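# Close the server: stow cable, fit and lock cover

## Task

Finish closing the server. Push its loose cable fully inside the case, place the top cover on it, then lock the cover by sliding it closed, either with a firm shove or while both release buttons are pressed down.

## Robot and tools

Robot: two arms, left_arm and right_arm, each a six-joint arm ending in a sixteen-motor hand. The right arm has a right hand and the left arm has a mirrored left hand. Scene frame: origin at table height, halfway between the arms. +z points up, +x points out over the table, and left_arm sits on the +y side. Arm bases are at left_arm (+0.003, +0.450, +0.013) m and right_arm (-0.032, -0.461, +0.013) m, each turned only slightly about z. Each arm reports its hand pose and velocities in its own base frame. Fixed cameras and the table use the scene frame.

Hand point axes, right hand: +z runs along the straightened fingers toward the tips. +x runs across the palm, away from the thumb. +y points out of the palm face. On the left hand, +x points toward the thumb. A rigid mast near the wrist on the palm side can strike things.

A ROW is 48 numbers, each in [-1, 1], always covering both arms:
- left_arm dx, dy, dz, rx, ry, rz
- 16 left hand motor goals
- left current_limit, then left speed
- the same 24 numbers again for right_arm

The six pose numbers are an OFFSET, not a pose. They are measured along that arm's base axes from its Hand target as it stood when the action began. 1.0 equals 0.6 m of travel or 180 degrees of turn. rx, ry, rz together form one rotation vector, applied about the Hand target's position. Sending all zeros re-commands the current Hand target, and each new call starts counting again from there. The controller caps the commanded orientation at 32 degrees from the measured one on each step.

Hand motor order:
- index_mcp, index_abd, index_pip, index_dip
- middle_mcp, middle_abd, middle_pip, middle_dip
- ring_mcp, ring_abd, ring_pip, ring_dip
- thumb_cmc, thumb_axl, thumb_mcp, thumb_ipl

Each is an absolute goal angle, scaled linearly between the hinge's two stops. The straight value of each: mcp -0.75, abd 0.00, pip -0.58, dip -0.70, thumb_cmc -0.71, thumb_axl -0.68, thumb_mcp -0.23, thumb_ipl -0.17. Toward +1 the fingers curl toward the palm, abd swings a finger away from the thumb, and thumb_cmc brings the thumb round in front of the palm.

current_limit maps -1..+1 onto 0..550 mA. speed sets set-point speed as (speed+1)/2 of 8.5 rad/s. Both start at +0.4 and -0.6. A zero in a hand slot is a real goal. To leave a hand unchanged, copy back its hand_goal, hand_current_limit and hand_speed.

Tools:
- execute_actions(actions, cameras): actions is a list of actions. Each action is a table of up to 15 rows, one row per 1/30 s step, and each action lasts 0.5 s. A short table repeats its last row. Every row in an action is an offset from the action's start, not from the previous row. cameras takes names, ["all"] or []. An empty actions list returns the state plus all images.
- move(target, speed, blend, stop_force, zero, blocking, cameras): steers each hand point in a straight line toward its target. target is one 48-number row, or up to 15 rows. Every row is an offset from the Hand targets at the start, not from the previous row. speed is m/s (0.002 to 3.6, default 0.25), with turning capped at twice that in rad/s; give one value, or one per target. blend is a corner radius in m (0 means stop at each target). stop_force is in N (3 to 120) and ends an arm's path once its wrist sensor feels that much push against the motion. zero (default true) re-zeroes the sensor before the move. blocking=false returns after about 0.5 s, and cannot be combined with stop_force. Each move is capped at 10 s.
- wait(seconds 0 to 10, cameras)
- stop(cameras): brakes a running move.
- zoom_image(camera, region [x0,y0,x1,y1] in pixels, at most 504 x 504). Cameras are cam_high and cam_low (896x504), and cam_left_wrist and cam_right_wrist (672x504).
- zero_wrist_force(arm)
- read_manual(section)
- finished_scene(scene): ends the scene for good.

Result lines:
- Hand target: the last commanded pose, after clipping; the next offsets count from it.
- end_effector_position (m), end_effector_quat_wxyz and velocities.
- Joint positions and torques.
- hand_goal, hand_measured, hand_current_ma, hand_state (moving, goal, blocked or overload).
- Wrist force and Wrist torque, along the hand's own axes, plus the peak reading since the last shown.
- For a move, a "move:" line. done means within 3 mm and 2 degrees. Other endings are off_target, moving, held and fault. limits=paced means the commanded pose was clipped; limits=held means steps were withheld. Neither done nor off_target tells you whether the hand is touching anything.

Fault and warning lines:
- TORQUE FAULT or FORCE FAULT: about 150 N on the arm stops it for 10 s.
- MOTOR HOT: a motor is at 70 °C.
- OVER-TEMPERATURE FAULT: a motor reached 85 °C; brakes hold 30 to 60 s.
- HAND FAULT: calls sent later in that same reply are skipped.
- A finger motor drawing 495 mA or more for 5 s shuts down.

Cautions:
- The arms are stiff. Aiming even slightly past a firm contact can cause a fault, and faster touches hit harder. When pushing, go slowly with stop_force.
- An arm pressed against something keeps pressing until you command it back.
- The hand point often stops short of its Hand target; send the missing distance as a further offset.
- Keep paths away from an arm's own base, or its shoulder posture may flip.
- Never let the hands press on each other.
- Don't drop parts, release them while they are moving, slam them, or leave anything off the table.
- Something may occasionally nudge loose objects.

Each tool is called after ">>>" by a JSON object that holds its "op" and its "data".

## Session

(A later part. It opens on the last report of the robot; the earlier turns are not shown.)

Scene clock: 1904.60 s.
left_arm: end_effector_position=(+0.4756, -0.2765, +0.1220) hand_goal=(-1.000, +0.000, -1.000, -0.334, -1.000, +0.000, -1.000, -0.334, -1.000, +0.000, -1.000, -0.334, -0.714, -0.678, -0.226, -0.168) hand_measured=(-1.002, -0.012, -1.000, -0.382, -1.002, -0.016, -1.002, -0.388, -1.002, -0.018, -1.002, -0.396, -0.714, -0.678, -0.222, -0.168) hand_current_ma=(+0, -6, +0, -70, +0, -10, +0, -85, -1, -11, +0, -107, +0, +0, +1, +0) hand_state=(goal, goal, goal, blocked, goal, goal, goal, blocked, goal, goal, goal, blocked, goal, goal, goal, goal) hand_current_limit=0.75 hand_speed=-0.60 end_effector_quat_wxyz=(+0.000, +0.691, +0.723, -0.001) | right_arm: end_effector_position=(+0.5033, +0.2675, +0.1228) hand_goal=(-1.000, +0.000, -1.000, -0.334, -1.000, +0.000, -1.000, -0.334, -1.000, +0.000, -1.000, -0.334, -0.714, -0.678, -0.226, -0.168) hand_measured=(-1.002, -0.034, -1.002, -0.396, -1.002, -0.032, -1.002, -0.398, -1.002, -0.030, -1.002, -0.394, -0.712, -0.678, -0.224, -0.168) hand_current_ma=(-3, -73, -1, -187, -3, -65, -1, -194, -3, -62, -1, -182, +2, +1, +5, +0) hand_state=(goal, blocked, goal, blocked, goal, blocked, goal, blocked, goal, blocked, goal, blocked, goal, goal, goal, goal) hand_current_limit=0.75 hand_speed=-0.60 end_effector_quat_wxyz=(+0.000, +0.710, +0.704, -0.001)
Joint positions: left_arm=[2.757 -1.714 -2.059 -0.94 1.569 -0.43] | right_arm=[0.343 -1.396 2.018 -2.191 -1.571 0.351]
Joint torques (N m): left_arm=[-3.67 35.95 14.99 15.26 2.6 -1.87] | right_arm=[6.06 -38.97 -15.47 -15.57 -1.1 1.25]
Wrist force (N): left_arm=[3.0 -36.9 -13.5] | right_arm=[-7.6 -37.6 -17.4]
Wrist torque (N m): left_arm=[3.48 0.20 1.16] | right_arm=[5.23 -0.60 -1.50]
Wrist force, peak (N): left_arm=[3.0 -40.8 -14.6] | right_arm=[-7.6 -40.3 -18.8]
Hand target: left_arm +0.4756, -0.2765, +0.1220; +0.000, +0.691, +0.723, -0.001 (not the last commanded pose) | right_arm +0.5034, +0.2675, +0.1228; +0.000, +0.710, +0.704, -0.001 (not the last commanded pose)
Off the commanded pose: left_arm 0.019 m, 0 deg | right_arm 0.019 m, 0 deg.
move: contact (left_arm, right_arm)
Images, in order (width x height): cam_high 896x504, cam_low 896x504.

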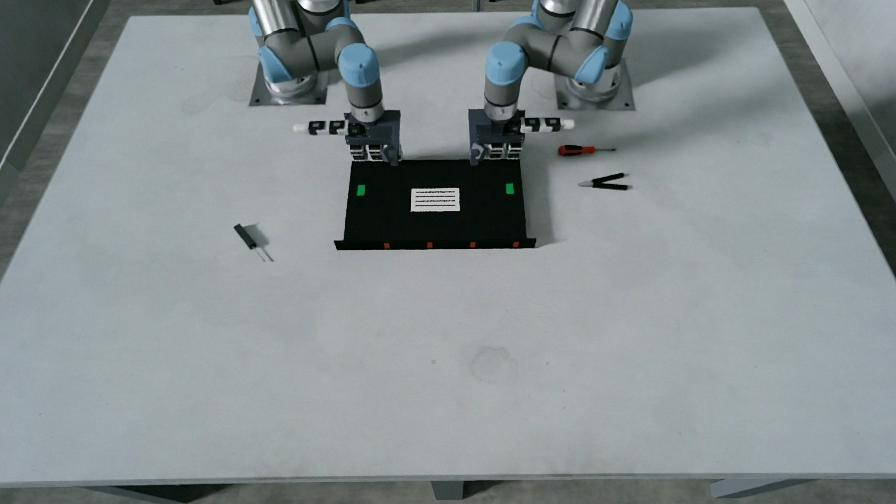

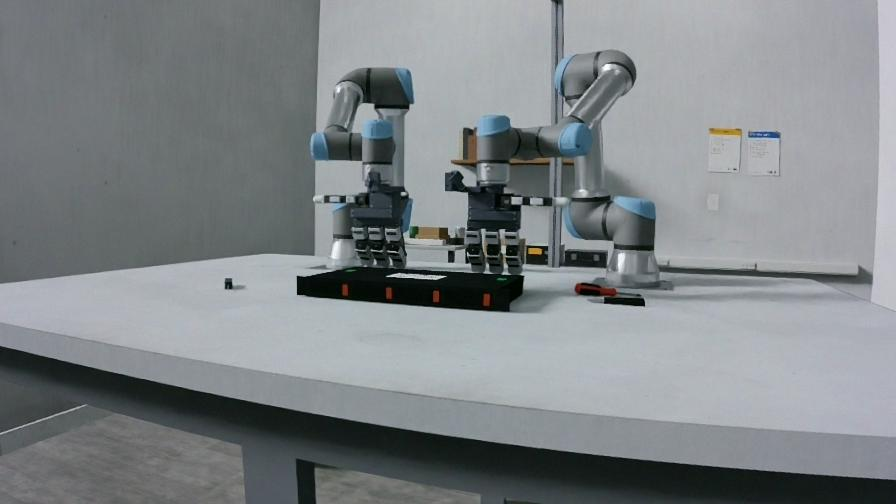

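>>> {"op": "move", "data": {"target": [[-0.1,-0.0049,0,0,0,0,-1,0,-1,-0.333,-1,0,-1,-0.333,-1,0,-1,-0.333,-0.714,-0.678,-0.226,-0.168,0.5,-0.6,-0.1,0.0003,0,0,0,0,-1,0,-1,-0.333,-1,0,-1,-0.333,-1,0,-1,-0.333,-0.714,-0.678,-0.226,-0.168,0.5,-0.6],[-0.1,-0.0049,0.25,0,0,0,-1,0,-1,-0.333,-1,0,-1,-0.333,-1,0,-1,-0.333,-0.714,-0.678,-0.226,-0.168,0.5,-0.6,-0.1,0.0003,0.25,0,0,0,-1,0,-1,-0.333,-1,0,-1,-0.333,-1,0,-1,-0.333,-0.714,-0.678,-0.226,-0.168,0.5,-0.6]], "speed": 0.1, "cameras": ["cam_high","cam_low","cam_left_wrist","cam_right_wrist"]}}

>>> {"op": "zoom_image", "data": {"camera": "cam_high", "region": [325, 140, 545, 260]}}

>>> {"op": "zoom_image", "data": {"camera": "cam_low", "region": [290, 230, 550, 330]}}

>>> {"op": "zoom_image", "data": {"camera": "cam_left_wrist", "region": [100, 0, 600, 250]}}

>>> {"op": "zoom_image", "data": {"camera": "cam_right_wrist", "region": [50, 0, 550, 250]}}

Scene clock: 1926.83 s.
left_arm: end_effector_position=(+0.4156, -0.2794, +0.2718) hand_goal=(-1.000, +0.000, -1.000, -0.334, -1.000, +0.000, -1.000, -0.334, -1.000, +0.000, -1.000, -0.334, -0.714, -0.678, -0.226, -0.168) hand_measured=(-0.996, -0.004, -1.000, -0.336, -0.996, -0.004, -1.000, -0.336, -0.996, -0.002, -1.000, -0.336, -0.714, -0.678, -0.222, -0.168) hand_current_ma=(+1, -1, +0, -1, +1, -1, +0, -1, +1, -1, +0, -1, +0, +0, +1, +0) hand_state=(goal, goal, goal, goal, goal, goal, goal, goal, goal, goal, goal, goal, goal, goal, goal, goal) hand_current_limit=0.50 hand_speed=-0.60 end_effector_quat_wxyz=(+0.000, +0.691, +0.723, -0.001) | right_arm: end_effector_position=(+0.4434, +0.2677, +0.2727) hand_goal=(-1.000, +0.000, -1.000, -0.334, -1.000, +0.000, -1.000, -0.334, -1.000, +0.000, -1.000, -0.334, -0.714, -0.678, -0.226, -0.168) hand_measured=(-0.996, -0.002, -1.000, -0.336, -0.996, -0.002, -1.000, -0.336, -0.996, -0.002, -1.000, -0.336, -0.712, -0.678, -0.224, -0.168) hand_current_ma=(+4, -3, +0, -3, +4, -3, +0, -3, +4, -3, +0, -3, +2, +1, +5, +0) hand_state=(goal, goal, goal, goal, goal, goal, goal, goal, goal, goal, goal, goal, goal, goal, goal, goal) hand_current_limit=0.50 hand_speed=-0.60 end_effector_quat_wxyz=(+0.000, +0.710, +0.704, -0.001)
Joint positions: left_arm=[2.697 -1.448 -1.906 -1.358 1.569 -0.489] | right_arm=[0.389 -1.666 1.88 -1.783 -1.571 0.397]
Joint torques (N m): left_arm=[9.17 29.38 41.33 -0.82 -0.51 2.19] | right_arm=[-11.59 -31.56 -42.46 -0.52 0.9 -1.19]
Wrist force (N): left_arm=[-2.2 -1.7 1.5] | right_arm=[-0.2 2.5 -1.2]
Wrist torque (N m): left_arm=[-0.28 0.46 -0.10] | right_arm=[0.23 -0.02 -0.04]
Wrist force, peak (N): left_arm=[3.0 -37.2 -13.6] | right_arm=[-7.4 -37.8 -18.2]
Hand target: left_arm +0.4156, -0.2794, +0.2720; +0.000, +0.691, +0.723, -0.001 | right_arm +0.4434, +0.2677, +0.2728; +0.000, +0.710, +0.704, -0.001
Off the commanded pose: left_arm 0.000 m, 0 deg | right_arm 0.000 m, 0 deg.
move: done
camera_calibration:
cam_left_wrist: T_world_to_cam=[[-0.632677, -0.774288, 0.0140572, 0.00954838], [-0.545032, 0.458099, 0.702201, 0.121795], [-0.550145, 0.436605, -0.71184, 0.674943], [0, 0, 0, 1]] pos_world=[0.44374, -0.343084, 0.394793]
cam_right_wrist: T_world_to_cam=[[0.597434, -0.800648, -0.0451064, 0.00174694], [-0.545055, -0.446685, 0.709498, 0.124915], [-0.588207, -0.399293, -0.703262, 0.683027], [0, 0, 0, 1]] pos_world=[0.468803, 0.329924, 0.391799]

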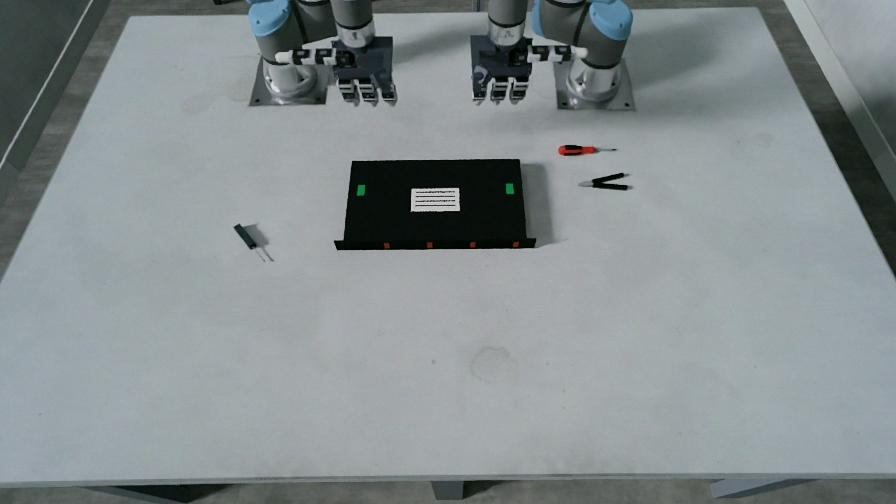

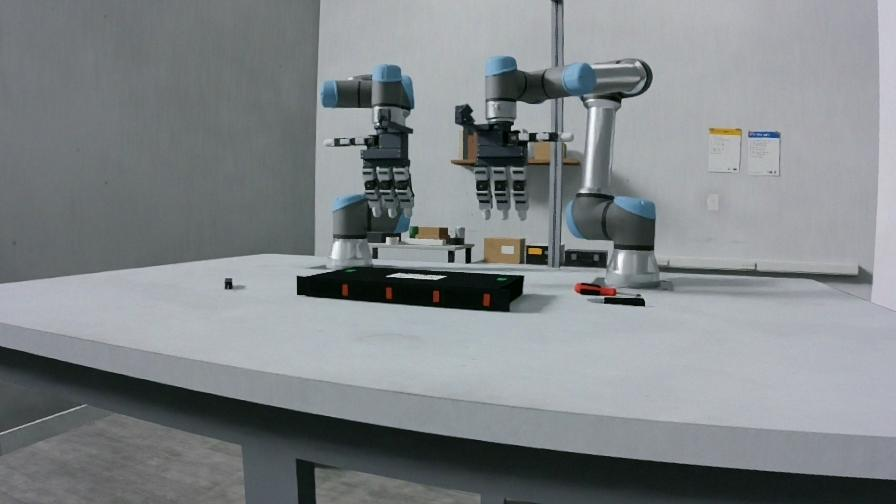

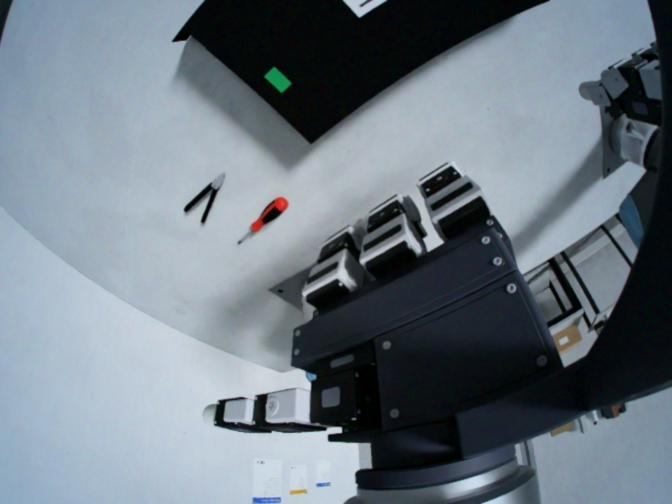

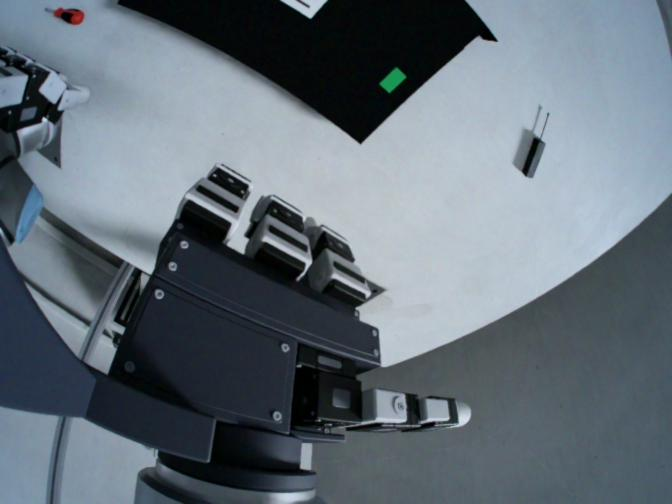

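Scaled by 2.291 from the camera's 896x504 image, which has a finer 1280x720 frame.

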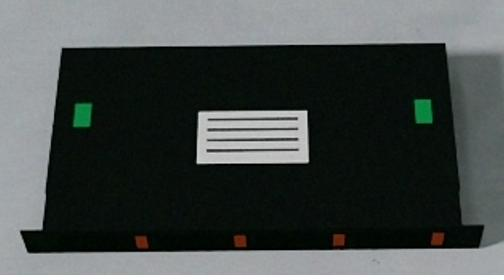

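Scaled by 1.938 from the camera's 896x504 image, which has a finer 1280x720 frame.

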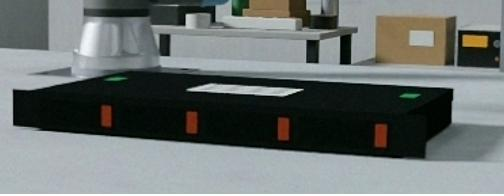

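Scaled by 1.008 from the camera's 672x504 image, which has a finer 960x720 frame.

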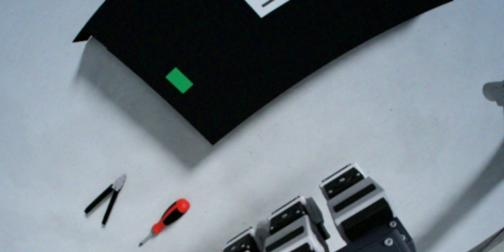

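Scaled by 1.008 from the camera's 672x504 image, which has a finer 960x720 frame.

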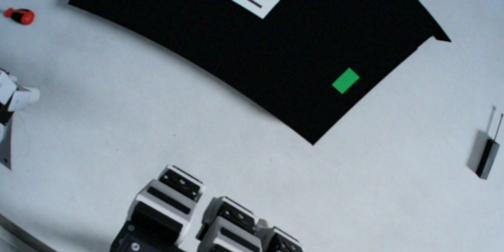

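>>> {"op": "finished_scene", "data": {"scene": 1}}

The scene is finished: the task was done.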